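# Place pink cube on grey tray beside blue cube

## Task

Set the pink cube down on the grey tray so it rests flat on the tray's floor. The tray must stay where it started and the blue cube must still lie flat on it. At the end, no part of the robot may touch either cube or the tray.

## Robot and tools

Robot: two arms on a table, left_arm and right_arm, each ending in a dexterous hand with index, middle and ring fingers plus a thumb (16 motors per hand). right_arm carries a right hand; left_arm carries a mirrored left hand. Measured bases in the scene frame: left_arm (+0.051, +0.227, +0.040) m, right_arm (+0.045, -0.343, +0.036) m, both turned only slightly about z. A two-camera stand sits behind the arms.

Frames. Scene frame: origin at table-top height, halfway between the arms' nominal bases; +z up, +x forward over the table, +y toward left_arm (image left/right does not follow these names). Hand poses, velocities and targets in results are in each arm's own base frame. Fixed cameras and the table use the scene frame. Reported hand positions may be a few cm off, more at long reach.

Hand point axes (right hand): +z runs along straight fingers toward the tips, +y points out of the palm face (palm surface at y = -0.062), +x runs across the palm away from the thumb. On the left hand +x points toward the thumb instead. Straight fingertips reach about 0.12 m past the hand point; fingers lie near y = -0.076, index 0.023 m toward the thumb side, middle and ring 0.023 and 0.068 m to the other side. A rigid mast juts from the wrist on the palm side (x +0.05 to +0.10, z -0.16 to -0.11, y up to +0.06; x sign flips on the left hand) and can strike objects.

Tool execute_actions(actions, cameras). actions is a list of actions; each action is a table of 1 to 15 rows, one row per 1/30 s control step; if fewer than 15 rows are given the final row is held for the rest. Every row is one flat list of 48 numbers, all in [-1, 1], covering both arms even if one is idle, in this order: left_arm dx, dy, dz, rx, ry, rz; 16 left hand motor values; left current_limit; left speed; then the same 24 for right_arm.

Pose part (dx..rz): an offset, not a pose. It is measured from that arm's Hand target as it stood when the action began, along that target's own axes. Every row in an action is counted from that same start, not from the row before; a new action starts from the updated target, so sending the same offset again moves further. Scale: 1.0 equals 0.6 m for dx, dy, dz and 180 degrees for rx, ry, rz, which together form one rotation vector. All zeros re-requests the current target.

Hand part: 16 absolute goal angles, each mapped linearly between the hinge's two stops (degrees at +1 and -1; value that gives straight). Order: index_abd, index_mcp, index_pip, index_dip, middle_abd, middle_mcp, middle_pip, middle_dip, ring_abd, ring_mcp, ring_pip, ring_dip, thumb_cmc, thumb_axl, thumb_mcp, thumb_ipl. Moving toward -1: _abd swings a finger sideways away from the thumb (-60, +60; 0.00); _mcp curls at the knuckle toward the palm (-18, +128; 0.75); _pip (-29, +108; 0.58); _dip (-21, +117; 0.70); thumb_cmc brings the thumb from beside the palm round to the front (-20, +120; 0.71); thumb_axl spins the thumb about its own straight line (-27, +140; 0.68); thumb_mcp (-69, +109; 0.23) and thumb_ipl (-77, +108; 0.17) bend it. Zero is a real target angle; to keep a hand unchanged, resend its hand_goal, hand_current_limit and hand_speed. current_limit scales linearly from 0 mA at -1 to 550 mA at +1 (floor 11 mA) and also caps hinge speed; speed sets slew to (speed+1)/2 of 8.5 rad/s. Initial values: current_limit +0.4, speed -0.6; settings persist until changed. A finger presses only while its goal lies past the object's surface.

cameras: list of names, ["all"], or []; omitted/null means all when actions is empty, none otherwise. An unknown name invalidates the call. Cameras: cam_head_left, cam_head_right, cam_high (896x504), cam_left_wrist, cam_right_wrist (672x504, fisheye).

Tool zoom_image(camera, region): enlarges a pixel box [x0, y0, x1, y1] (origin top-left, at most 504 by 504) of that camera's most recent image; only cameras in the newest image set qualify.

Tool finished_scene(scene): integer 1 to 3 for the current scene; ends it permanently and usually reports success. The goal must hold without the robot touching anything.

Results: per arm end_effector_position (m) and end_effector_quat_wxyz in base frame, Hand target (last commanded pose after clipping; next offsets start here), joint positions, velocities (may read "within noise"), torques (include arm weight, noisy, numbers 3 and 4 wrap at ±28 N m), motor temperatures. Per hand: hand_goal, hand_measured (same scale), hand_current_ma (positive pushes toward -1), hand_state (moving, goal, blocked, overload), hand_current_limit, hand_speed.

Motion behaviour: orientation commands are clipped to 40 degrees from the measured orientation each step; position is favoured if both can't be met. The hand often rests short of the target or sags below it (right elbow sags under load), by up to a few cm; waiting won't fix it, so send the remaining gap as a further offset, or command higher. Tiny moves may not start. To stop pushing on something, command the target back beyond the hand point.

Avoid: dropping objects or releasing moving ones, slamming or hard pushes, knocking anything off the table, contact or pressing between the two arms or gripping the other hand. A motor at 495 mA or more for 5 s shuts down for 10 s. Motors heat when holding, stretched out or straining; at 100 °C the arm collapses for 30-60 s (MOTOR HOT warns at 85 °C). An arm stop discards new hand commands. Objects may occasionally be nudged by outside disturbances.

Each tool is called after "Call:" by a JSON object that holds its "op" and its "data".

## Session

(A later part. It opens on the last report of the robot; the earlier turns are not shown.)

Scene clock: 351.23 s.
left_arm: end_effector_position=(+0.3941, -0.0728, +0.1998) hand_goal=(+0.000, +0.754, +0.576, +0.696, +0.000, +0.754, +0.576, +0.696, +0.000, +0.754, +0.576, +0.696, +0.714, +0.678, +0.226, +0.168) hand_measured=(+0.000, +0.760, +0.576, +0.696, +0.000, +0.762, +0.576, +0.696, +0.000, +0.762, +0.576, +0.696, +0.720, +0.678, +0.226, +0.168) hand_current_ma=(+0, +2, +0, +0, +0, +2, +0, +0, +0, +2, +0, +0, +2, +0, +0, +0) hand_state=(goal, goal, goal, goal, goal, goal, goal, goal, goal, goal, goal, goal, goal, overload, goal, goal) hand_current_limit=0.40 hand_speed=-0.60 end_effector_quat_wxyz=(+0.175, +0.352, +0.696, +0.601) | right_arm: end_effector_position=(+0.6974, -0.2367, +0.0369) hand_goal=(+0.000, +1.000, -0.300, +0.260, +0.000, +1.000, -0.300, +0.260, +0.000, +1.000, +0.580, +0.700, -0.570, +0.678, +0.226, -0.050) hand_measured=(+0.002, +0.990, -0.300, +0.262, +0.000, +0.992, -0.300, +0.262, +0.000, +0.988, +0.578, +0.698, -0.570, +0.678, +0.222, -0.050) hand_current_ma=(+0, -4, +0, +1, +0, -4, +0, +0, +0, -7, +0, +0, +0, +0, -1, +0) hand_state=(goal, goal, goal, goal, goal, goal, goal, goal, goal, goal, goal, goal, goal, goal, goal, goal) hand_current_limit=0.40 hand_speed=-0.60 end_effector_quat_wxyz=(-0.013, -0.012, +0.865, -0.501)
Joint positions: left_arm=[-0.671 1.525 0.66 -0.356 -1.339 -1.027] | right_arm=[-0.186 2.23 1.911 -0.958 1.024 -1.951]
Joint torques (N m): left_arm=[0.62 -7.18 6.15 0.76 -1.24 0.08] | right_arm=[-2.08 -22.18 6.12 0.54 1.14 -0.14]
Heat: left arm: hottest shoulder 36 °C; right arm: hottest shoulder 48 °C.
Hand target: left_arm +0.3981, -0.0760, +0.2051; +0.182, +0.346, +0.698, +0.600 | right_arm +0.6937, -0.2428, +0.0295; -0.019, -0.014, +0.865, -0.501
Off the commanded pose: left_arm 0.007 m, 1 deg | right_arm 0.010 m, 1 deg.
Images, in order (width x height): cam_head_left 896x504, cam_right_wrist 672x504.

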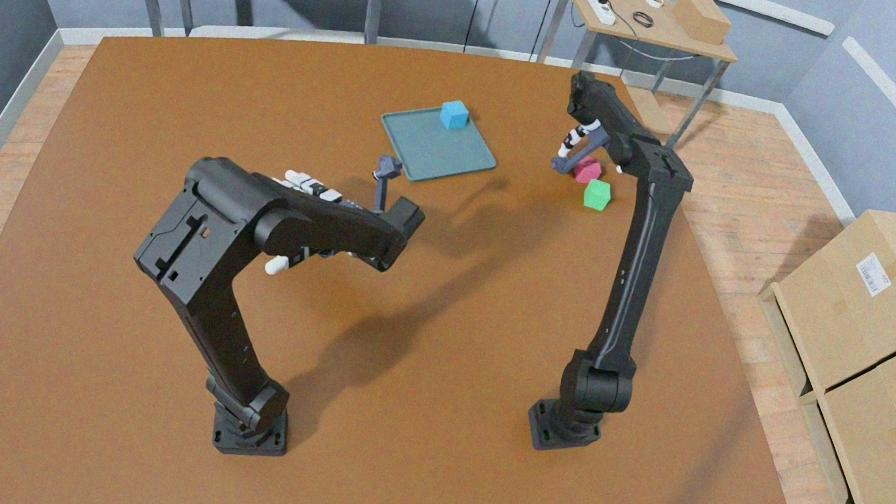

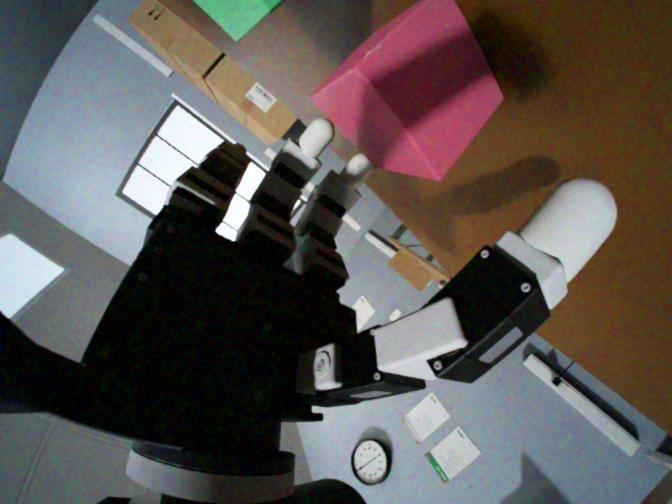

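Call:
{"op": "execute_actions", "data": {"actions": [[[0,0,0,0,0,0,0,0.754,0.576,0.696,0,0.754,0.576,0.696,0,0.754,0.576,0.696,0.714,0.678,0.226,0.168,0.4,-0.6,0,0.0475,0.006,0,0,0,0,1,-0.3,0.26,0,1,-0.3,0.26,0,1,0.58,0.7,-0.571,0.678,0.225,-0.05,0.4,-0.6]]], "cameras": ["cam_head_left","cam_right_wrist"]}}

Call:
{"op": "zoom_image", "data": {"camera": "cam_head_left", "region": [520, 90, 660, 230]}}

Scene clock: 366.03 s.
left_arm: end_effector_position=(+0.3941, -0.0728, +0.1998) hand_goal=(+0.000, +0.754, +0.576, +0.696, +0.000, +0.754, +0.576, +0.696, +0.000, +0.754, +0.576, +0.696, +0.714, +0.678, +0.226, +0.168) hand_measured=(+0.000, +0.760, +0.576, +0.696, +0.000, +0.762, +0.576, +0.696, +0.000, +0.762, +0.576, +0.696, +0.720, +0.678, +0.226, +0.168) hand_current_ma=(+0, +2, +0, +0, +0, +2, +0, +0, +0, +2, +0, +0, +2, +0, +0, +0) hand_state=(goal, goal, goal, goal, goal, goal, goal, goal, goal, goal, goal, goal, goal, overload, goal, goal) hand_current_limit=0.40 hand_speed=-0.60 end_effector_quat_wxyz=(+0.175, +0.352, +0.696, +0.601) | right_arm: end_effector_position=(+0.6915, -0.2358, +0.0168) hand_goal=(+0.000, +1.000, -0.300, +0.260, +0.000, +1.000, -0.300, +0.260, +0.000, +1.000, +0.580, +0.700, -0.570, +0.678, +0.226, -0.050) hand_measured=(+0.002, +0.990, -0.300, +0.262, +0.000, +0.992, -0.300, +0.262, +0.000, +0.988, +0.578, +0.698, -0.570, +0.678, +0.222, -0.050) hand_current_ma=(+0, -4, +0, +1, +0, -4, +0, +0, +0, -7, +0, +0, +0, +0, -1, +0) hand_state=(goal, goal, goal, goal, goal, goal, goal, goal, goal, goal, goal, goal, goal, goal, goal, goal) hand_current_limit=0.40 hand_speed=-0.60 end_effector_quat_wxyz=(-0.018, -0.013, +0.865, -0.501)
Joint positions: left_arm=[-0.671 1.525 0.66 -0.356 -1.339 -1.027] | right_arm=[-0.186 2.24 1.876 -0.927 1.026 -1.945]
Joint torques (N m): left_arm=[0.62 -7.06 6.15 0.77 -1.25 0.09] | right_arm=[0.21 -21.25 6 0.61 1.21 0.08]
Heat: left arm: hottest shoulder 36 °C; right arm: hottest shoulder 47 °C.
Hand target: left_arm +0.3981, -0.0760, +0.2051; +0.182, +0.346, +0.698, +0.600 | right_arm +0.6924, -0.2317, +0.0032; -0.019, -0.014, +0.865, -0.501
Off the commanded pose: left_arm 0.007 m, 1 deg | right_arm 0.014 m, 0 deg.
Images, in order (width x height): cam_head_left 896x504, cam_right_wrist 672x504.

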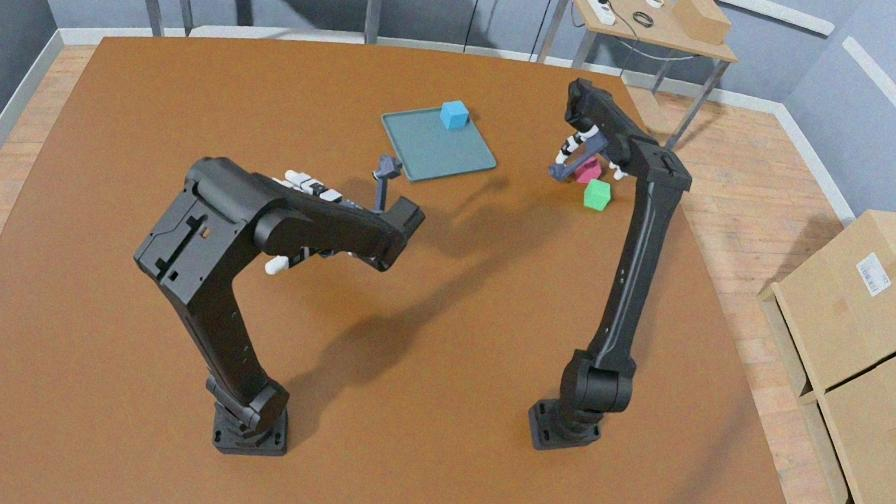

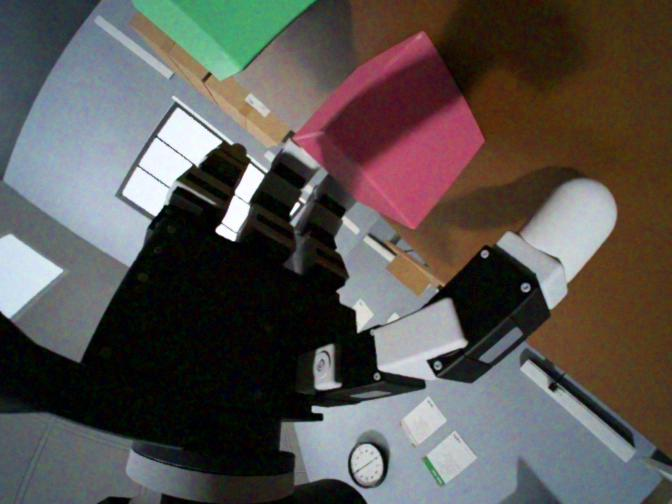

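Scaled by 3.600 from the camera's 896x504 image, which has a finer 1280x720 frame.

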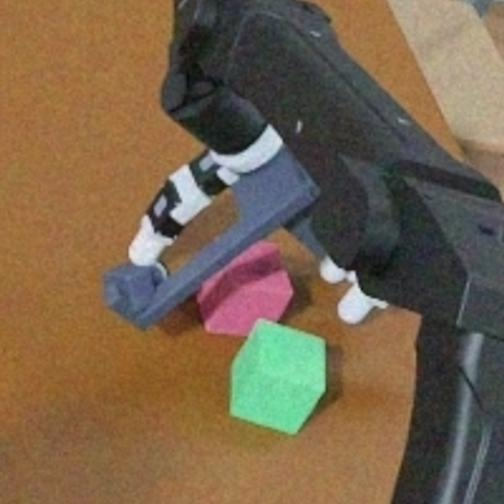

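Call:
{"op": "execute_actions", "data": {"actions": [[[0,0,0,0,0,0,0,0.754,0.576,0.696,0,0.754,0.576,0.696,0,0.754,0.576,0.696,0.714,0.678,0.226,0.168,0.4,-0.6,-0.011,0.023,-0.002,0,0,0,0,1,-0.3,0.26,0,1,-0.3,0.26,0,1,0.58,0.7,-0.571,0.678,0.225,-0.05,0.4,-0.6]]], "cameras": ["cam_right_wrist","cam_head_left"]}}

Call:
{"op": "zoom_image", "data": {"camera": "cam_head_left", "region": [520, 90, 660, 230]}}

Scene clock: 377.70 s.
left_arm: end_effector_position=(+0.3941, -0.0728, +0.1998) hand_goal=(+0.000, +0.754, +0.576, +0.696, +0.000, +0.754, +0.576, +0.696, +0.000, +0.754, +0.576, +0.696, +0.714, +0.678, +0.226, +0.168) hand_measured=(+0.000, +0.760, +0.576, +0.696, +0.000, +0.762, +0.576, +0.696, +0.000, +0.762, +0.576, +0.696, +0.720, +0.678, +0.226, +0.168) hand_current_ma=(+0, +2, +0, +0, +0, +2, +0, +0, +0, +2, +0, +0, +2, +0, +0, +0) hand_state=(goal, goal, goal, goal, goal, goal, goal, goal, goal, goal, goal, goal, goal, overload, goal, goal) hand_current_limit=0.40 hand_speed=-0.60 end_effector_quat_wxyz=(+0.175, +0.352, +0.696, +0.601) | right_arm: end_effector_position=(+0.6931, -0.2321, +0.0098) hand_goal=(+0.000, +1.000, -0.300, +0.260, +0.000, +1.000, -0.300, +0.260, +0.000, +1.000, +0.580, +0.700, -0.570, +0.678, +0.226, -0.050) hand_measured=(-0.006, +1.000, -0.296, +0.258, +0.000, +0.992, -0.300, +0.262, +0.000, +0.988, +0.578, +0.698, -0.570, +0.678, +0.222, -0.050) hand_current_ma=(-1, +0, +1, +0, +0, -4, +0, +0, +0, -7, +0, +0, +0, +0, -1, +0) hand_state=(goal, goal, goal, goal, goal, goal, goal, goal, goal, goal, goal, goal, goal, goal, goal, goal) hand_current_limit=0.40 hand_speed=-0.60 end_effector_quat_wxyz=(-0.018, -0.009, +0.863, -0.505)
Joint positions: left_arm=[-0.671 1.525 0.66 -0.356 -1.339 -1.027] | right_arm=[-0.178 2.253 1.876 -0.927 1.04 -1.922]
Joint torques (N m): left_arm=[0.62 -7.06 6.13 0.75 -1.24 0.09] | right_arm=[-0.26 -20.72 7.24 -0.1 0.78 0.07]
Heat: left arm: hottest shoulder 36 °C; right arm: hottest shoulder 47 °C.
Hand target: left_arm +0.3981, -0.0760, +0.2051; +0.182, +0.346, +0.698, +0.600 | right_arm +0.6985, -0.2237, -0.0085; -0.019, -0.014, +0.865, -0.501
Off the commanded pose: left_arm 0.007 m, 1 deg | right_arm 0.021 m, 1 deg.
Images, in order (width x height): cam_head_left 896x504, cam_right_wrist 672x504.

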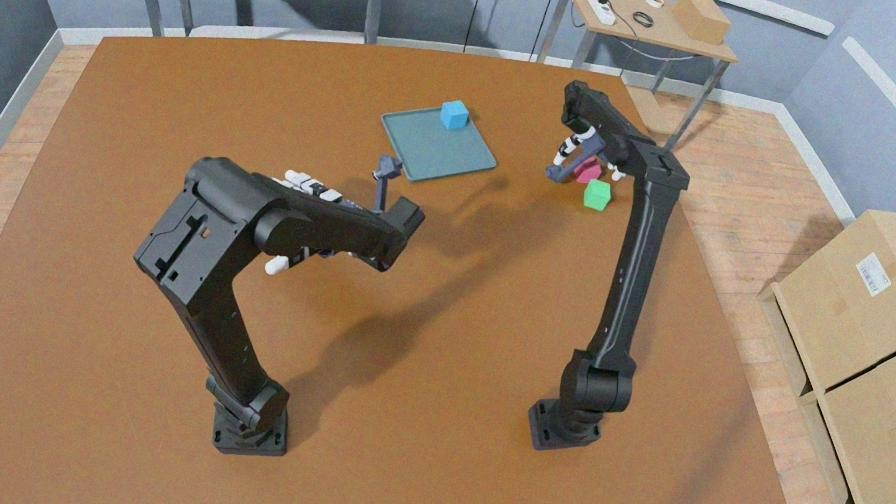

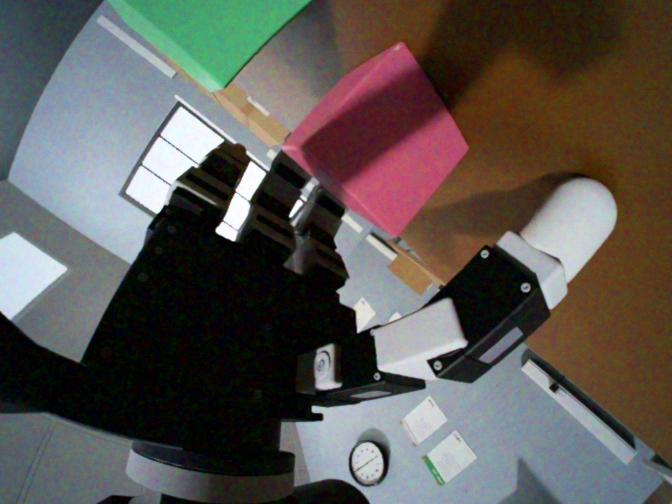

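Scaled by 3.600 from the camera's 896x504 image, which has a finer 1280x720 frame.

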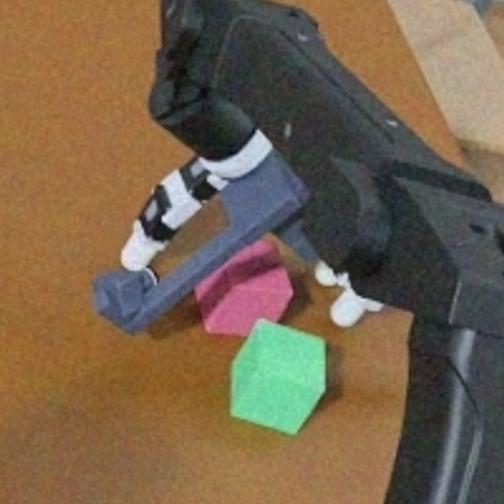

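Call:
{"op": "execute_actions", "data": {"actions": [[[0,0,0,0,0,0,0,0.754,0.576,0.696,0,0.754,0.576,0.696,0,0.754,0.576,0.696,0.714,0.678,0.226,0.168,0.4,-0.6,0,-0.024,-0.014,0,0,0,0,1,-0.3,0.26,0,1,-0.3,0.26,0,1,0.58,0.7,-0.571,0.678,0.225,-0.05,0.4,-0.6]],[[0,0,0,0,0,0,0,0.754,0.576,0.696,0,0.754,0.576,0.696,0,0.754,0.576,0.696,0.714,0.678,0.226,0.168,0.4,-0.6,0,0,0,0,0,0,0,1,-0.3,0.26,0,1,-0.3,0.26,0,1,0.58,0.7,-0.571,0.678,0.225,-0.05,0.4,-0.8]]], "cameras": ["cam_right_wrist"]}}

Scene clock: 399.97 s.
left_arm: end_effector_position=(+0.3941, -0.0728, +0.1998) hand_goal=(+0.000, +0.754, +0.576, +0.696, +0.000, +0.754, +0.576, +0.696, +0.000, +0.754, +0.576, +0.696, +0.714, +0.678, +0.226, +0.168) hand_measured=(+0.000, +0.760, +0.576, +0.696, +0.000, +0.762, +0.576, +0.696, +0.000, +0.762, +0.576, +0.696, +0.720, +0.678, +0.226, +0.168) hand_current_ma=(+0, +2, +0, +0, +0, +2, +0, +0, +0, +2, +0, +0, +2, +0, +0, +0) hand_state=(goal, goal, goal, goal, goal, goal, goal, goal, goal, goal, goal, goal, goal, overload, goal, goal) hand_current_limit=0.40 hand_speed=-0.60 end_effector_quat_wxyz=(+0.175, +0.352, +0.696, +0.601) | right_arm: end_effector_position=(+0.6910, -0.2308, +0.0091) hand_goal=(+0.000, +1.000, -0.300, +0.260, +0.000, +1.000, -0.300, +0.260, +0.000, +1.000, +0.580, +0.700, -0.570, +0.678, +0.226, -0.050) hand_measured=(+0.006, +1.000, -0.294, +0.260, +0.000, +0.992, -0.300, +0.262, +0.000, +0.988, +0.578, +0.698, -0.570, +0.678, +0.222, -0.050) hand_current_ma=(+1, +0, +2, +0, +0, -4, +0, +0, +0, -7, +0, +0, +0, +0, -1, +0) hand_state=(goal, goal, goal, goal, goal, goal, goal, goal, goal, goal, goal, goal, goal, goal, goal, goal) hand_current_limit=0.40 hand_speed=-0.80 end_effector_quat_wxyz=(-0.020, -0.007, +0.863, -0.504)
Joint positions: left_arm=[-0.671 1.525 0.66 -0.356 -1.339 -1.027] | right_arm=[-0.177 2.253 1.876 -0.944 1.04 -1.906]
Joint torques (N m): left_arm=[0.67 -7.06 6.15 0.76 -1.24 0.09] | right_arm=[0.32 -21.36 8.64 -0.59 0.76 -0.14]
Heat: left arm: hottest shoulder 36 °C; right arm: hottest shoulder 47 °C.
Hand target: left_arm +0.3981, -0.0760, +0.2051; +0.182, +0.346, +0.698, +0.600 | right_arm +0.6992, -0.2236, +0.0082; -0.019, -0.014, +0.865, -0.501
Off the commanded pose: left_arm 0.007 m, 1 deg | right_arm 0.011 m, 1 deg.
Images, in order (width x height): cam_right_wrist 672x504.

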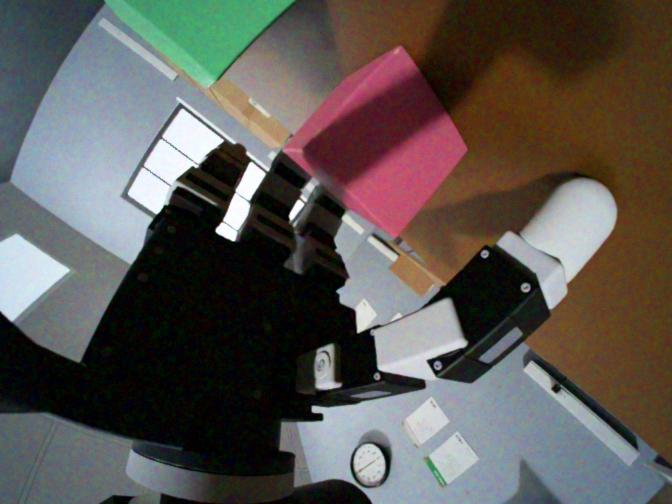

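Call:
{"op": "execute_actions", "data": {"actions": [[[0,0,0,0,0,0,0,0.754,0.576,0.696,0,0.754,0.576,0.696,0,0.754,0.576,0.696,0.714,0.678,0.226,0.168,0.4,-0.6,0,-0.032,-0.018,0,0,0,0,1,-0.3,0.26,0,1,-0.3,0.26,0,1,0.58,0.7,-0.571,0.678,0.225,-0.05,0.4,-0.8]]]}}

Scene clock: 402.80 s.
left_arm: end_effector_position=(+0.3941, -0.0728, +0.1998) hand_goal=(+0.000, +0.754, +0.576, +0.696, +0.000, +0.754, +0.576, +0.696, +0.000, +0.754, +0.576, +0.696, +0.714, +0.678, +0.226, +0.168) hand_measured=(+0.000, +0.760, +0.576, +0.696, +0.000, +0.762, +0.576, +0.696, +0.000, +0.762, +0.576, +0.696, +0.720, +0.678, +0.226, +0.168) hand_current_ma=(+0, +2, +0, +0, +0, +2, +0, +0, +0, +2, +0, +0, +2, +0, +0, +0) hand_state=(goal, goal, goal, goal, goal, goal, goal, goal, goal, goal, goal, goal, goal, overload, goal, goal) hand_current_limit=0.40 hand_speed=-0.60 end_effector_quat_wxyz=(+0.175, +0.352, +0.696, +0.601) | right_arm: end_effector_position=(+0.6840, -0.2285, +0.0106) hand_goal=(+0.000, +1.000, -0.300, +0.260, +0.000, +1.000, -0.300, +0.260, +0.000, +1.000, +0.580, +0.700, -0.570, +0.678, +0.226, -0.050) hand_measured=(+0.006, +1.000, -0.294, +0.260, +0.000, +0.992, -0.300, +0.262, +0.000, +0.988, +0.578, +0.698, -0.570, +0.678, +0.222, -0.050) hand_current_ma=(+1, +0, +2, +0, +0, -4, +0, +0, +0, -7, +0, +0, +0, +0, -1, +0) hand_state=(goal, goal, goal, goal, goal, goal, goal, goal, goal, goal, goal, goal, goal, goal, goal, goal) hand_current_limit=0.40 hand_speed=-0.80 end_effector_quat_wxyz=(-0.036, -0.017, +0.865, -0.501)
Joint positions: left_arm=[-0.671 1.525 0.66 -0.356 -1.339 -1.027] | right_arm=[-0.176 2.253 1.885 -0.991 1.038 -1.906]
Joint torques (N m): left_arm=[0.62 -7.12 6.15 0.72 -1.23 0.09] | right_arm=[-0.91 -22.59 9.65 -0.38 0.84 -0.11]
Heat: left arm: hottest shoulder 36 °C; right arm: hottest shoulder 47 °C.
Hand target: left_arm +0.3981, -0.0760, +0.2051; +0.182, +0.346, +0.698, +0.600 | right_arm +0.7003, -0.2239, +0.0303; -0.019, -0.014, +0.865, -0.501
Off the commanded pose: left_arm 0.007 m, 1 deg | right_arm 0.026 m, 2 deg.

Call:
{"op": "execute_actions", "data": {"actions": [[[0,0,0,0,0,0,0,0.754,0.576,0.696,0,0.754,0.576,0.696,0,0.754,0.576,0.696,0.714,0.678,0.226,0.168,0.4,-0.6,0,-0.02,-0.012,0,0,0,0,1,-0.3,0.26,0,1,-0.3,0.26,0,1,0.58,0.7,-0.571,0.678,0.225,-0.05,0.4,-0.8]]]}}

Scene clock: 405.87 s.
left_arm: end_effector_position=(+0.3941, -0.0728, +0.1998) hand_goal=(+0.000, +0.754, +0.576, +0.696, +0.000, +0.754, +0.576, +0.696, +0.000, +0.754, +0.576, +0.696, +0.714, +0.678, +0.226, +0.168) hand_measured=(+0.000, +0.760, +0.576, +0.696, +0.000, +0.762, +0.576, +0.696, +0.000, +0.762, +0.576, +0.696, +0.720, +0.678, +0.226, +0.168) hand_current_ma=(+0, +2, +0, +0, +0, +2, +0, +0, +0, +2, +0, +0, +2, +0, +0, +0) hand_state=(goal, goal, goal, goal, goal, goal, goal, goal, goal, goal, goal, goal, goal, overload, goal, goal) hand_current_limit=0.40 hand_speed=-0.60 end_effector_quat_wxyz=(+0.175, +0.352, +0.696, +0.601) | right_arm: end_effector_position=(+0.6791, -0.2272, +0.0119) hand_goal=(+0.000, +1.000, -0.300, +0.260, +0.000, +1.000, -0.300, +0.260, +0.000, +1.000, +0.580, +0.700, -0.570, +0.678, +0.226, -0.050) hand_measured=(+0.006, +1.000, -0.296, +0.260, +0.000, +0.992, -0.300, +0.262, +0.000, +0.988, +0.578, +0.698, -0.570, +0.678, +0.222, -0.050) hand_current_ma=(+1, +0, +1, +0, +0, -4, +0, +0, +0, -7, +0, +0, +0, +0, -1, +0) hand_state=(goal, goal, goal, goal, goal, goal, goal, goal, goal, goal, goal, goal, goal, goal, goal, goal) hand_current_limit=0.40 hand_speed=-0.80 end_effector_quat_wxyz=(-0.046, -0.023, +0.866, -0.497)
Joint positions: left_arm=[-0.671 1.525 0.66 -0.356 -1.339 -1.027] | right_arm=[-0.176 2.253 1.893 -1.025 1.035 -1.906]
Joint torques (N m): left_arm=[0.56 -7.12 6.15 0.76 -1.24 0.08] | right_arm=[-0.5 -24.12 9.95 -0.29 0.99 -0.06]
Heat: left arm: hottest shoulder 36 °C; right arm: hottest shoulder 47 °C.
Hand target: left_arm +0.3981, -0.0760, +0.2051; +0.182, +0.346, +0.698, +0.600 | right_arm +0.7009, -0.2237, +0.0442; -0.019, -0.014, +0.865, -0.501
Off the commanded pose: left_arm 0.007 m, 1 deg | right_arm 0.039 m, 3 deg.

Call:
{"op": "execute_actions", "data": {"actions": [[[0,0,0,0,0,0,0,0.754,0.576,0.696,0,0.754,0.576,0.696,0,0.754,0.576,0.696,0.714,0.678,0.226,0.168,0.4,-0.6,0,-0.025,-0.014,0,0,0,0,1,-0.3,0.26,0,1,-0.3,0.26,0,1,0.58,0.7,-0.571,0.678,0.225,-0.05,0.4,-0.8]]], "cameras": ["cam_right_wrist", "cam_head_left"]}}

Scene clock: 411.30 s.
left_arm: end_effector_position=(+0.3941, -0.0728, +0.1998) hand_goal=(+0.000, +0.754, +0.576, +0.696, +0.000, +0.754, +0.576, +0.696, +0.000, +0.754, +0.576, +0.696, +0.714, +0.678, +0.226, +0.168) hand_measured=(+0.000, +0.760, +0.576, +0.696, +0.000, +0.762, +0.576, +0.696, +0.000, +0.762, +0.576, +0.696, +0.720, +0.678, +0.226, +0.168) hand_current_ma=(+0, +2, +0, +0, +0, +2, +0, +0, +0, +2, +0, +0, +2, +0, +0, +0) hand_state=(goal, goal, goal, goal, goal, goal, goal, goal, goal, goal, goal, goal, goal, overload, goal, goal) hand_current_limit=0.40 hand_speed=-0.60 end_effector_quat_wxyz=(+0.175, +0.352, +0.696, +0.601) | right_arm: end_effector_position=(+0.6767, -0.2264, +0.0173) hand_goal=(+0.000, +1.000, -0.300, +0.260, +0.000, +1.000, -0.300, +0.260, +0.000, +1.000, +0.580, +0.700, -0.570, +0.678, +0.226, -0.050) hand_measured=(+0.004, +0.994, -0.298, +0.260, +0.000, +0.992, -0.300, +0.262, +0.000, +0.988, +0.578, +0.698, -0.570, +0.678, +0.222, -0.050) hand_current_ma=(+1, -2, +0, +0, +0, -4, +0, +0, +0, -7, +0, +0, +0, +0, -1, +0) hand_state=(goal, goal, goal, goal, goal, goal, goal, goal, goal, goal, goal, goal, goal, goal, goal, goal) hand_current_limit=0.40 hand_speed=-0.80 end_effector_quat_wxyz=(-0.055, -0.029, +0.867, -0.495)
Joint positions: left_arm=[-0.671 1.525 0.66 -0.356 -1.339 -1.027] | right_arm=[-0.176 2.253 1.911 -1.063 1.033 -1.906]
Joint torques (N m): left_arm=[0.56 -7.18 6.13 0.76 -1.24 0.08] | right_arm=[0.32 -25.29 10.36 -0.53 1.04 -0.13]
Heat: left arm: hottest shoulder 36 °C; right arm: hottest shoulder 48 °C.
Hand target: left_arm +0.3981, -0.0760, +0.2051; +0.182, +0.346, +0.698, +0.600 | right_arm +0.7016, -0.2239, +0.0613; -0.019, -0.014, +0.865, -0.501
Off the commanded pose: left_arm 0.007 m, 1 deg | right_arm 0.051 m, 5 deg.
Images, in order (width x height): cam_head_left 896x504, cam_right_wrist 672x504.

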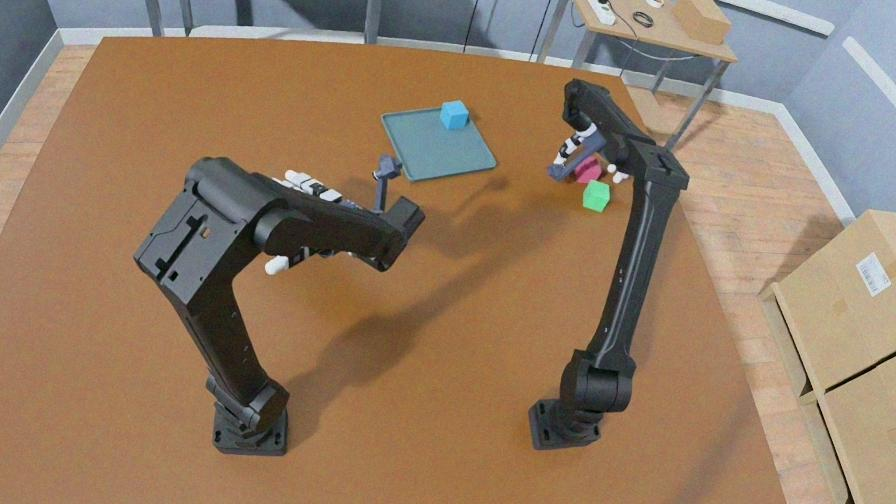

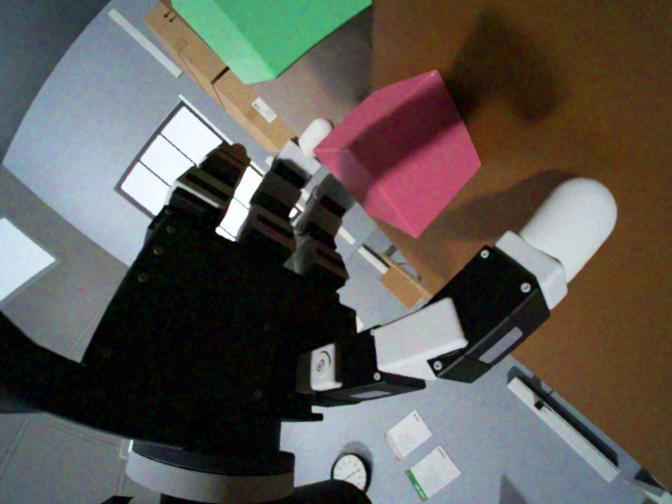

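Call:
{"op": "execute_actions", "data": {"actions": [[[0,0,0,0,0,0,0,0.754,0.576,0.696,0,0.754,0.576,0.696,0,0.754,0.576,0.696,0.714,0.678,0.226,0.168,0.4,-0.6,0,-0.03,-0.017,0,0,0,0,1,-0.3,0.26,0,1,-0.3,0.26,0,1,0.58,0.7,-0.571,0.678,0.225,-0.05,0.4,-0.8]]]}}

Call:
{"op": "zoom_image", "data": {"camera": "cam_head_left", "region": [520, 90, 660, 230]}}

Scene clock: 415.90 s.
left_arm: end_effector_position=(+0.3941, -0.0728, +0.1998) hand_goal=(+0.000, +0.754, +0.576, +0.696, +0.000, +0.754, +0.576, +0.696, +0.000, +0.754, +0.576, +0.696, +0.714, +0.678, +0.226, +0.168) hand_measured=(+0.000, +0.760, +0.576, +0.696, +0.000, +0.762, +0.576, +0.696, +0.000, +0.762, +0.576, +0.696, +0.720, +0.678, +0.226, +0.168) hand_current_ma=(+0, +2, +0, +0, +0, +2, +0, +0, +0, +2, +0, +0, +2, +0, +0, +0) hand_state=(goal, goal, goal, goal, goal, goal, goal, goal, goal, goal, goal, goal, goal, overload, goal, goal) hand_current_limit=0.40 hand_speed=-0.60 end_effector_quat_wxyz=(+0.175, +0.352, +0.696, +0.601) | right_arm: end_effector_position=(+0.6785, -0.2266, +0.0335) hand_goal=(+0.000, +1.000, -0.300, +0.260, +0.000, +1.000, -0.300, +0.260, +0.000, +1.000, +0.580, +0.700, -0.570, +0.678, +0.226, -0.050) hand_measured=(+0.004, +0.994, -0.298, +0.260, +0.000, +0.992, -0.300, +0.262, +0.000, +0.988, +0.578, +0.698, -0.570, +0.678, +0.222, -0.050) hand_current_ma=(+1, -2, +0, +0, +0, -4, +0, +0, +0, -7, +0, +0, +0, +0, -1, +0) hand_state=(goal, goal, goal, goal, goal, goal, goal, goal, goal, goal, goal, goal, goal, goal, goal, goal) hand_current_limit=0.40 hand_speed=-0.80 end_effector_quat_wxyz=(-0.057, -0.030, +0.867, -0.494)
Joint positions: left_arm=[-0.671 1.525 0.66 -0.356 -1.339 -1.027] | right_arm=[-0.176 2.246 1.944 -1.109 1.033 -1.906]
Joint torques (N m): left_arm=[0.62 -7.18 6.17 0.76 -1.24 0.09] | right_arm=[0.5 -25.17 10.47 -0.44 1.12 -0.08]
Heat: left arm: hottest shoulder 36 °C; right arm: hottest shoulder 48 °C.
Hand target: left_arm +0.3981, -0.0760, +0.2051; +0.182, +0.346, +0.698, +0.600 | right_arm +0.7026, -0.2240, +0.0820; -0.019, -0.014, +0.865, -0.501
Off the commanded pose: left_arm 0.007 m, 1 deg | right_arm 0.054 m, 5 deg.

Scaled by 3.600 from the camera's 896x504 image, which has a finer 1280x720 frame.
This view is cut from an older image: the scene may have changed since it was taken.

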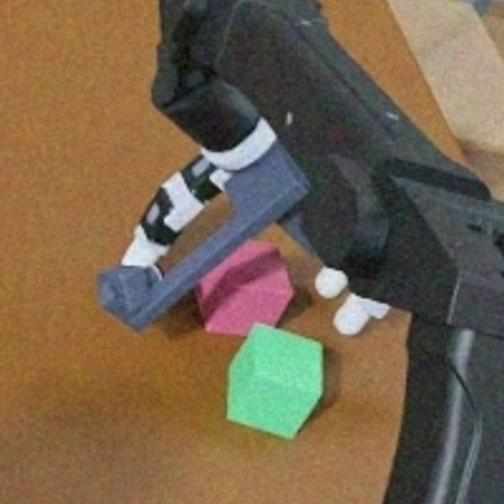

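Call:
{"op": "execute_actions", "data": {"actions": [[[0,0,0,0,0,0,0,0.754,0.576,0.696,0,0.754,0.576,0.696,0,0.754,0.576,0.696,0.714,0.678,0.226,0.168,0.4,-0.6,0.0,0.104,0.06,0,0,0,0,1,-0.3,0.26,0,1,-0.3,0.26,0,1,0.58,0.7,-0.571,0.678,0.225,-0.05,0.4,-0.8]]], "cameras": ["cam_right_wrist", "cam_head_left"]}}

Call:
{"op": "zoom_image", "data": {"camera": "cam_head_left", "region": [520, 90, 660, 230]}}

Scene clock: 422.13 s.
left_arm: end_effector_position=(+0.3941, -0.0728, +0.1998) hand_goal=(+0.000, +0.754, +0.576, +0.696, +0.000, +0.754, +0.576, +0.696, +0.000, +0.754, +0.576, +0.696, +0.714, +0.678, +0.226, +0.168) hand_measured=(+0.000, +0.760, +0.576, +0.696, +0.000, +0.762, +0.576, +0.696, +0.000, +0.762, +0.576, +0.696, +0.720, +0.678, +0.226, +0.168) hand_current_ma=(+0, +2, +0, +0, +0, +2, +0, +0, +0, +2, +0, +0, +2, +0, +0, +0) hand_state=(goal, goal, goal, goal, goal, goal, goal, goal, goal, goal, goal, goal, goal, overload, goal, goal) hand_current_limit=0.40 hand_speed=-0.60 end_effector_quat_wxyz=(+0.175, +0.352, +0.696, +0.601) | right_arm: end_effector_position=(+0.6993, -0.2300, +0.0260) hand_goal=(+0.000, +1.000, -0.300, +0.260, +0.000, +1.000, -0.300, +0.260, +0.000, +1.000, +0.580, +0.700, -0.570, +0.678, +0.226, -0.050) hand_measured=(+0.004, +0.994, -0.298, +0.260, +0.000, +0.992, -0.300, +0.262, +0.000, +0.988, +0.578, +0.698, -0.570, +0.678, +0.222, -0.050) hand_current_ma=(+1, -2, +0, +0, +0, -4, +0, +0, +0, -7, +0, +0, +0, +0, -1, +0) hand_state=(goal, goal, goal, goal, goal, goal, goal, goal, goal, goal, goal, goal, goal, goal, goal, goal) hand_current_limit=0.40 hand_speed=-0.80 end_effector_quat_wxyz=(-0.014, -0.005, +0.865, -0.502)
Joint positions: left_arm=[-0.671 1.525 0.66 -0.356 -1.339 -1.027] | right_arm=[-0.175 2.25 1.918 -0.978 1.033 -1.906]
Joint torques (N m): left_arm=[0.56 -7.18 6.15 0.77 -1.24 0.08] | right_arm=[-0.26 -21.36 6.3 0.42 1.09 -0.1]
Heat: left arm: hottest shoulder 36 °C; right arm: hottest shoulder 46 °C.
Hand target: left_arm +0.3981, -0.0760, +0.2051; +0.182, +0.346, +0.698, +0.600 | right_arm +0.6993, -0.2239, +0.0100; -0.019, -0.014, +0.865, -0.501
Off the commanded pose: left_arm 0.007 m, 1 deg | right_arm 0.017 m, 1 deg.
Images, in order (width x height): cam_head_left 896x504, cam_right_wrist 672x504.

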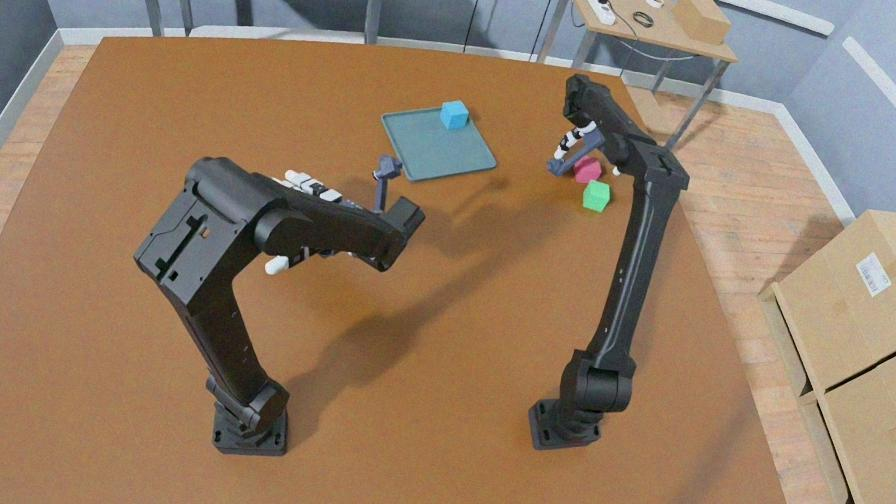

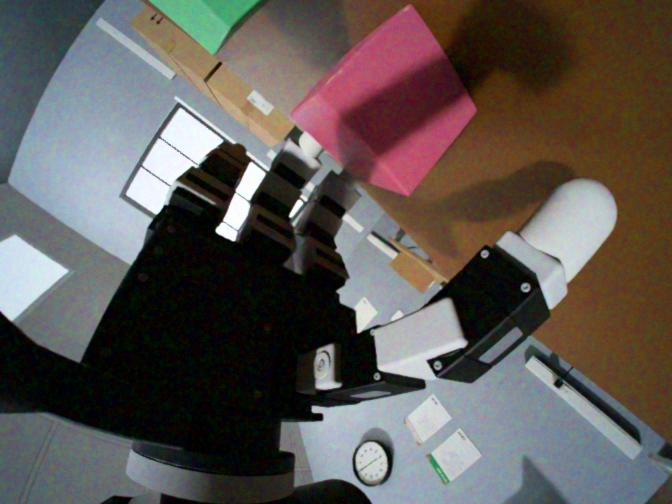

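Scaled by 3.600 from the camera's 896x504 image, which has a finer 1280x720 frame.

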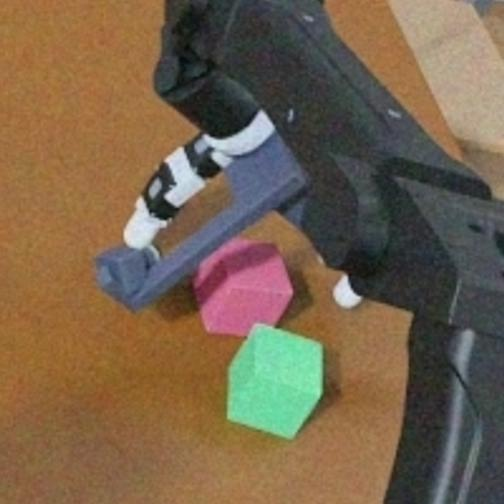

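Call:
{"op": "execute_actions", "data": {"actions": [[[0,0,0,0,0,0,0,0.754,0.576,0.696,0,0.754,0.576,0.696,0,0.754,0.576,0.696,0.714,0.678,0.226,0.168,0.4,-0.6,0,0,0,0,0,0,0,0.753,-0.518,0.26,0,0.753,-0.518,0.26,0,1,0.58,0.7,-0.571,0.678,-0.112,-0.157,0.2,-0.8]],[[0,0,0,0,0,0,0,0.754,0.576,0.696,0,0.754,0.576,0.696,0,0.754,0.576,0.696,0.714,0.678,0.226,0.168,0.4,-0.6,0,0,0,0,0,0,0,0.753,-0.518,0.26,0,0.753,-0.518,0.26,0,1,0.58,0.7,-0.571,0.678,-0.112,-0.157,0.2,-0.8]]], "cameras": ["cam_right_wrist", "cam_head_left"]}}

Call:
{"op": "zoom_image", "data": {"camera": "cam_head_left", "region": [520, 90, 660, 230]}}

Scene clock: 428.63 s.
left_arm: end_effector_position=(+0.3941, -0.0728, +0.1998) hand_goal=(+0.000, +0.754, +0.576, +0.696, +0.000, +0.754, +0.576, +0.696, +0.000, +0.754, +0.576, +0.696, +0.714, +0.678, +0.226, +0.168) hand_measured=(+0.000, +0.760, +0.576, +0.696, +0.000, +0.762, +0.576, +0.696, +0.000, +0.762, +0.576, +0.696, +0.720, +0.678, +0.226, +0.168) hand_current_ma=(+0, +2, +0, +0, +0, +2, +0, +0, +0, +2, +0, +0, +2, +0, +0, +0) hand_state=(goal, goal, goal, goal, goal, goal, goal, goal, goal, goal, goal, goal, goal, overload, goal, goal) hand_current_limit=0.40 hand_speed=-0.60 end_effector_quat_wxyz=(+0.175, +0.352, +0.696, +0.601) | right_arm: end_effector_position=(+0.6993, -0.2300, +0.0260) hand_goal=(+0.000, +0.754, -0.518, +0.260, +0.000, +0.754, -0.518, +0.260, +0.000, +1.000, +0.580, +0.700, -0.570, +0.678, -0.112, -0.156) hand_measured=(+0.004, +0.750, -0.514, +0.260, +0.000, +0.750, -0.514, +0.262, +0.000, +0.988, +0.578, +0.698, -0.570, +0.678, -0.108, -0.154) hand_current_ma=(+1, -1, +1, +0, +0, -1, +1, +0, +0, -7, +0, +0, +0, +0, +1, +1) hand_state=(goal, goal, goal, goal, goal, goal, goal, goal, goal, goal, goal, goal, goal, goal, goal, goal) hand_current_limit=0.20 hand_speed=-0.80 end_effector_quat_wxyz=(-0.014, -0.005, +0.865, -0.502)
Joint positions: left_arm=[-0.671 1.525 0.66 -0.356 -1.339 -1.027] | right_arm=[-0.175 2.25 1.918 -0.978 1.033 -1.906]
Joint torques (N m): left_arm=[0.67 -7.06 6.15 0.76 -1.24 0.09] | right_arm=[-0.5 -21.3 6.24 0.55 1.12 -0.01]
Heat: left arm: hottest shoulder 36 °C; right arm: hottest shoulder 46 °C.
Hand target: left_arm +0.3981, -0.0760, +0.2051; +0.182, +0.346, +0.698, +0.600 | right_arm +0.6993, -0.2240, +0.0100; -0.019, -0.014, +0.865, -0.501
Off the commanded pose: left_arm 0.007 m, 1 deg | right_arm 0.017 m, 1 deg.
Images, in order (width x height): cam_head_left 896x504, cam_right_wrist 672x504.

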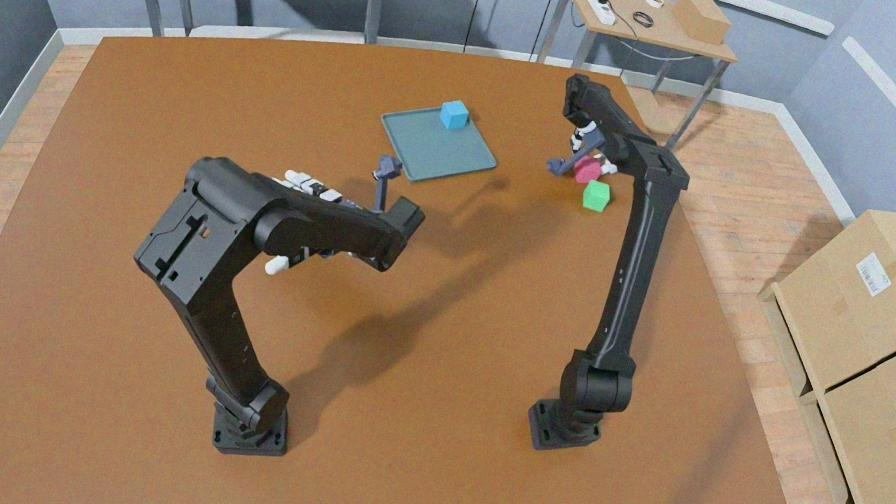

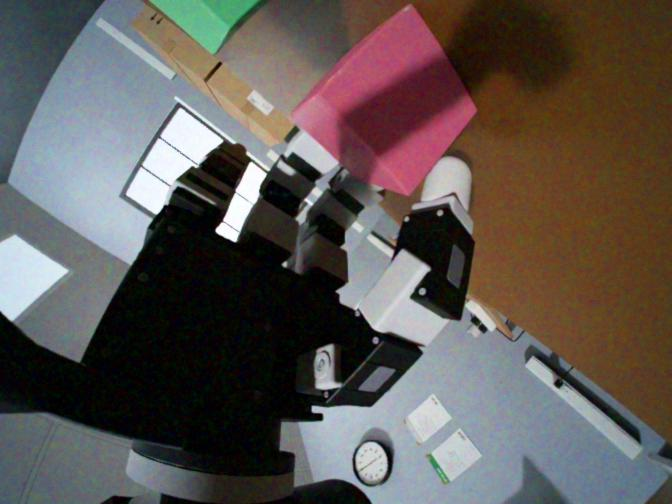

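Scaled by 3.600 from the camera's 896x504 image, which has a finer 1280x720 frame.

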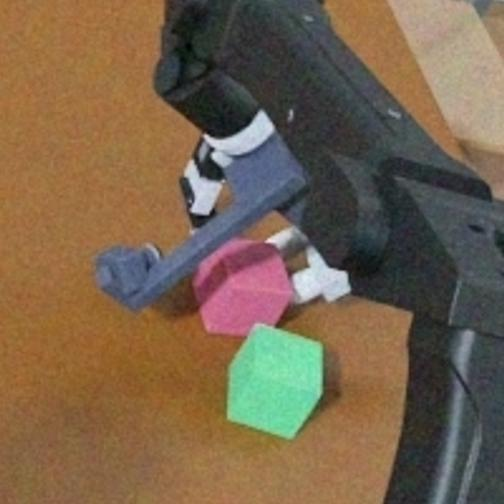

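Call:
{"op": "execute_actions", "data": {"actions": [[[0,0,0,0,0,0,0,0.754,0.576,0.696,0,0.754,0.576,0.696,0,0.754,0.576,0.696,0.714,0.678,0.226,0.168,0.4,-0.6,0,0,0,0,0,0,0,1,-0.3,0.26,0,1,-0.3,0.26,0,1,0.58,0.7,-0.571,0.678,0.1,-0.05,0.2,-0.6]],[[0,0,0,0,0,0,0,0.754,0.576,0.696,0,0.754,0.576,0.696,0,0.754,0.576,0.696,0.714,0.678,0.226,0.168,0.4,-0.6,0.04,0.0055,-0.016,0,0,0,0,1,-0.3,0.26,0,1,-0.3,0.26,0,1,0.58,0.7,-0.571,0.678,0.1,-0.05,0.2,-0.6]]], "cameras": ["cam_right_wrist", "cam_head_left"]}}

Call:
{"op": "zoom_image", "data": {"camera": "cam_head_left", "region": [520, 90, 660, 230]}}

Scene clock: 449.87 s.
left_arm: end_effector_position=(+0.3941, -0.0728, +0.1998) hand_goal=(+0.000, +0.754, +0.576, +0.696, +0.000, +0.754, +0.576, +0.696, +0.000, +0.754, +0.576, +0.696, +0.714, +0.678, +0.226, +0.168) hand_measured=(+0.000, +0.760, +0.576, +0.696, +0.000, +0.762, +0.576, +0.696, +0.000, +0.762, +0.576, +0.696, +0.720, +0.678, +0.226, +0.168) hand_current_ma=(+0, +2, +0, +0, +0, +2, +0, +0, +0, +2, +0, +0, +2, +0, +0, +0) hand_state=(goal, goal, goal, goal, goal, goal, goal, goal, goal, goal, goal, goal, goal, overload, goal, goal) hand_current_limit=0.40 hand_speed=-0.60 end_effector_quat_wxyz=(+0.175, +0.352, +0.696, +0.601) | right_arm: end_effector_position=(+0.6770, -0.2228, +0.0109) hand_goal=(+0.000, +1.000, -0.300, +0.260, +0.000, +1.000, -0.300, +0.260, +0.000, +1.000, +0.580, +0.700, -0.570, +0.678, +0.100, -0.050) hand_measured=(+0.004, +0.988, -0.304, +0.258, +0.000, +0.986, -0.304, +0.262, +0.000, +0.986, +0.578, +0.698, -0.572, +0.678, +0.100, -0.054) hand_current_ma=(+1, -7, -1, -1, +0, -9, -1, +0, +0, -9, -1, +0, +0, +0, +0, -2) hand_state=(goal, goal, goal, goal, goal, goal, goal, goal, goal, goal, goal, goal, goal, goal, goal, goal) hand_current_limit=0.20 hand_speed=-0.60 end_effector_quat_wxyz=(-0.022, -0.007, +0.864, -0.502)
Joint positions: left_arm=[-0.671 1.525 0.66 -0.356 -1.339 -1.027] | right_arm=[-0.17 2.216 1.816 -0.942 1.038 -1.887]
Joint torques (N m): left_arm=[0.62 -7.12 6.15 0.76 -1.23 0.08] | right_arm=[-0.03 -23.41 5.26 0.18 0.93 -0.11]
Heat: left arm: hottest shoulder 36 °C; right arm: hottest shoulder 46 °C.
Hand target: left_arm +0.3981, -0.0760, +0.2051; +0.182, +0.346, +0.698, +0.600 | right_arm +0.6753, -0.2142, +0.0130; -0.019, -0.014, +0.865, -0.501
Off the commanded pose: left_arm 0.007 m, 1 deg | right_arm 0.009 m, 1 deg.
Images, in order (width x height): cam_head_left 896x504, cam_right_wrist 672x504.

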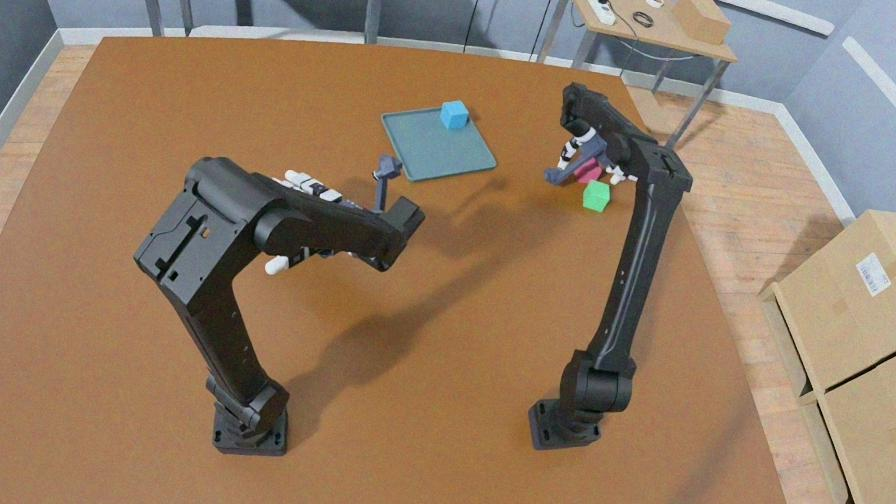

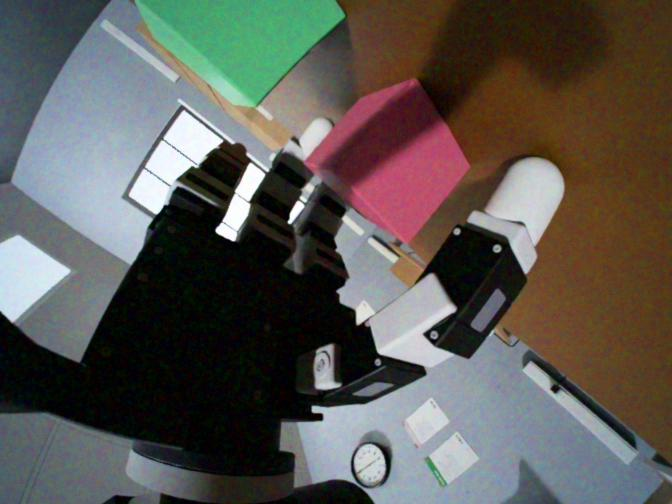

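Scaled by 3.600 from the camera's 896x504 image, which has a finer 1280x720 frame.

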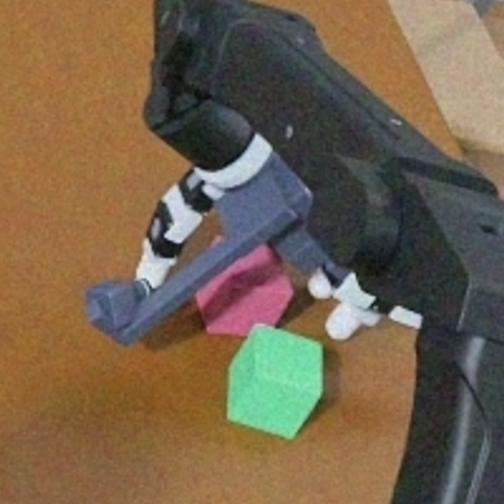

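Call:
{"op": "execute_actions", "data": {"actions": [[[0,0,0,0,0,0,0,0.754,0.576,0.696,0,0.754,0.576,0.696,0,0.754,0.576,0.696,0.714,0.678,0.226,0.168,0.4,-0.6,0,-0.006,-0.003,0,0,0,0,0.822,-0.591,0.188,0,0.822,-0.591,0.188,0,1,0.58,0.7,-0.571,0.678,-0.112,-0.157,0.2,-0.8]],[[0,0,0,0,0,0,0,0.754,0.576,0.696,0,0.754,0.576,0.696,0,0.754,0.576,0.696,0.714,0.678,0.226,0.168,0.4,-0.6,0,0,0,0,0,0,0,0.822,-0.591,0.188,0,0.822,-0.591,0.188,0,1,0.58,0.7,-0.571,0.678,-0.112,-0.157,0.2,-0.8]]], "cameras": ["cam_right_wrist", "cam_head_left"]}}

Call:
{"op": "zoom_image", "data": {"camera": "cam_head_left", "region": [520, 90, 660, 230]}}

Scene clock: 458.13 s.
left_arm: end_effector_position=(+0.3941, -0.0728, +0.1998) hand_goal=(+0.000, +0.754, +0.576, +0.696, +0.000, +0.754, +0.576, +0.696, +0.000, +0.754, +0.576, +0.696, +0.714, +0.678, +0.226, +0.168) hand_measured=(+0.000, +0.760, +0.576, +0.696, +0.000, +0.762, +0.576, +0.696, +0.000, +0.762, +0.576, +0.696, +0.720, +0.678, +0.226, +0.168) hand_current_ma=(+0, +2, +0, +0, +0, +2, +0, +0, +0, +2, +0, +0, +2, +0, +0, +0) hand_state=(goal, goal, goal, goal, goal, goal, goal, goal, goal, goal, goal, goal, goal, overload, goal, goal) hand_current_limit=0.40 hand_speed=-0.60 end_effector_quat_wxyz=(+0.175, +0.352, +0.696, +0.601) | right_arm: end_effector_position=(+0.6756, -0.2209, +0.0088) hand_goal=(+0.000, +0.822, -0.590, +0.188, +0.000, +0.822, -0.590, +0.188, +0.000, +1.000, +0.580, +0.700, -0.570, +0.678, -0.112, -0.156) hand_measured=(+0.002, +0.820, -0.582, +0.192, +0.000, +0.820, -0.582, +0.192, +0.000, +0.986, +0.578, +0.698, -0.570, +0.678, -0.098, -0.152) hand_current_ma=(+0, +0, +3, +1, +0, +0, +3, +1, +0, -9, -1, +0, +0, +0, +11, +1) hand_state=(goal, goal, goal, goal, goal, goal, goal, goal, goal, goal, goal, goal, goal, goal, goal, goal) hand_current_limit=0.20 hand_speed=-0.80 end_effector_quat_wxyz=(-0.024, -0.009, +0.865, -0.501)
Joint positions: left_arm=[-0.671 1.525 0.66 -0.356 -1.339 -1.027] | right_arm=[-0.168 2.215 1.811 -0.942 1.036 -1.887]
Joint torques (N m): left_arm=[0.56 -7.12 6.16 0.76 -1.24 0.08] | right_arm=[0.26 -24.29 5.56 0.23 1.03 -0.12]
Heat: left arm: hottest shoulder 36 °C; right arm: hottest shoulder 47 °C.
Hand target: left_arm +0.3981, -0.0760, +0.2051; +0.182, +0.346, +0.698, +0.600 | right_arm +0.6755, -0.2144, +0.0169; -0.019, -0.014, +0.865, -0.501
Off the commanded pose: left_arm 0.007 m, 1 deg | right_arm 0.010 m, 1 deg.
Images, in order (width x height): cam_head_left 896x504, cam_right_wrist 672x504.

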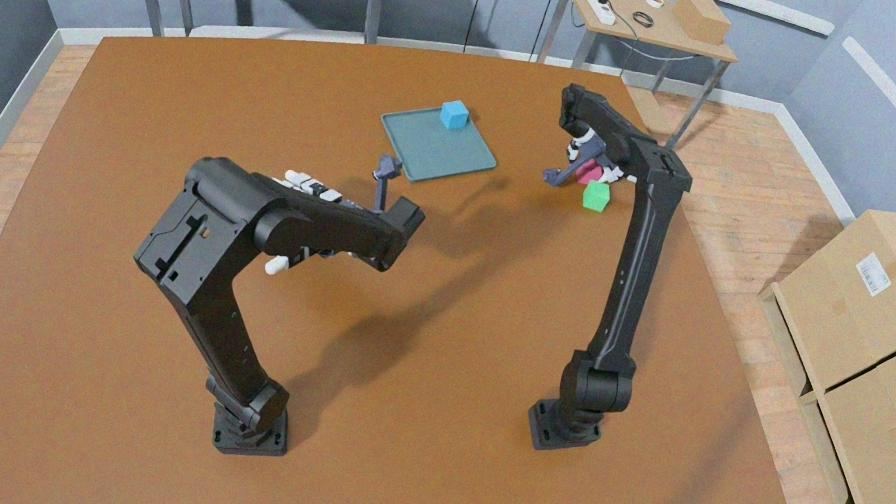

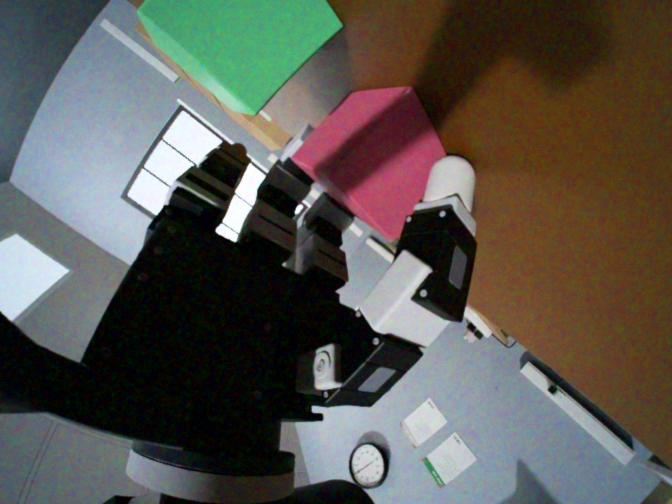

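Scaled by 3.600 from the camera's 896x504 image, which has a finer 1280x720 frame.

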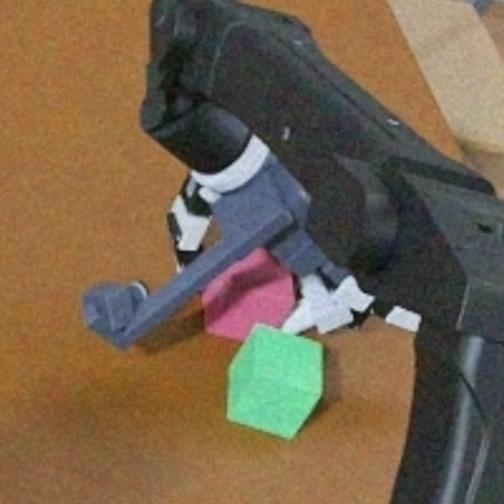

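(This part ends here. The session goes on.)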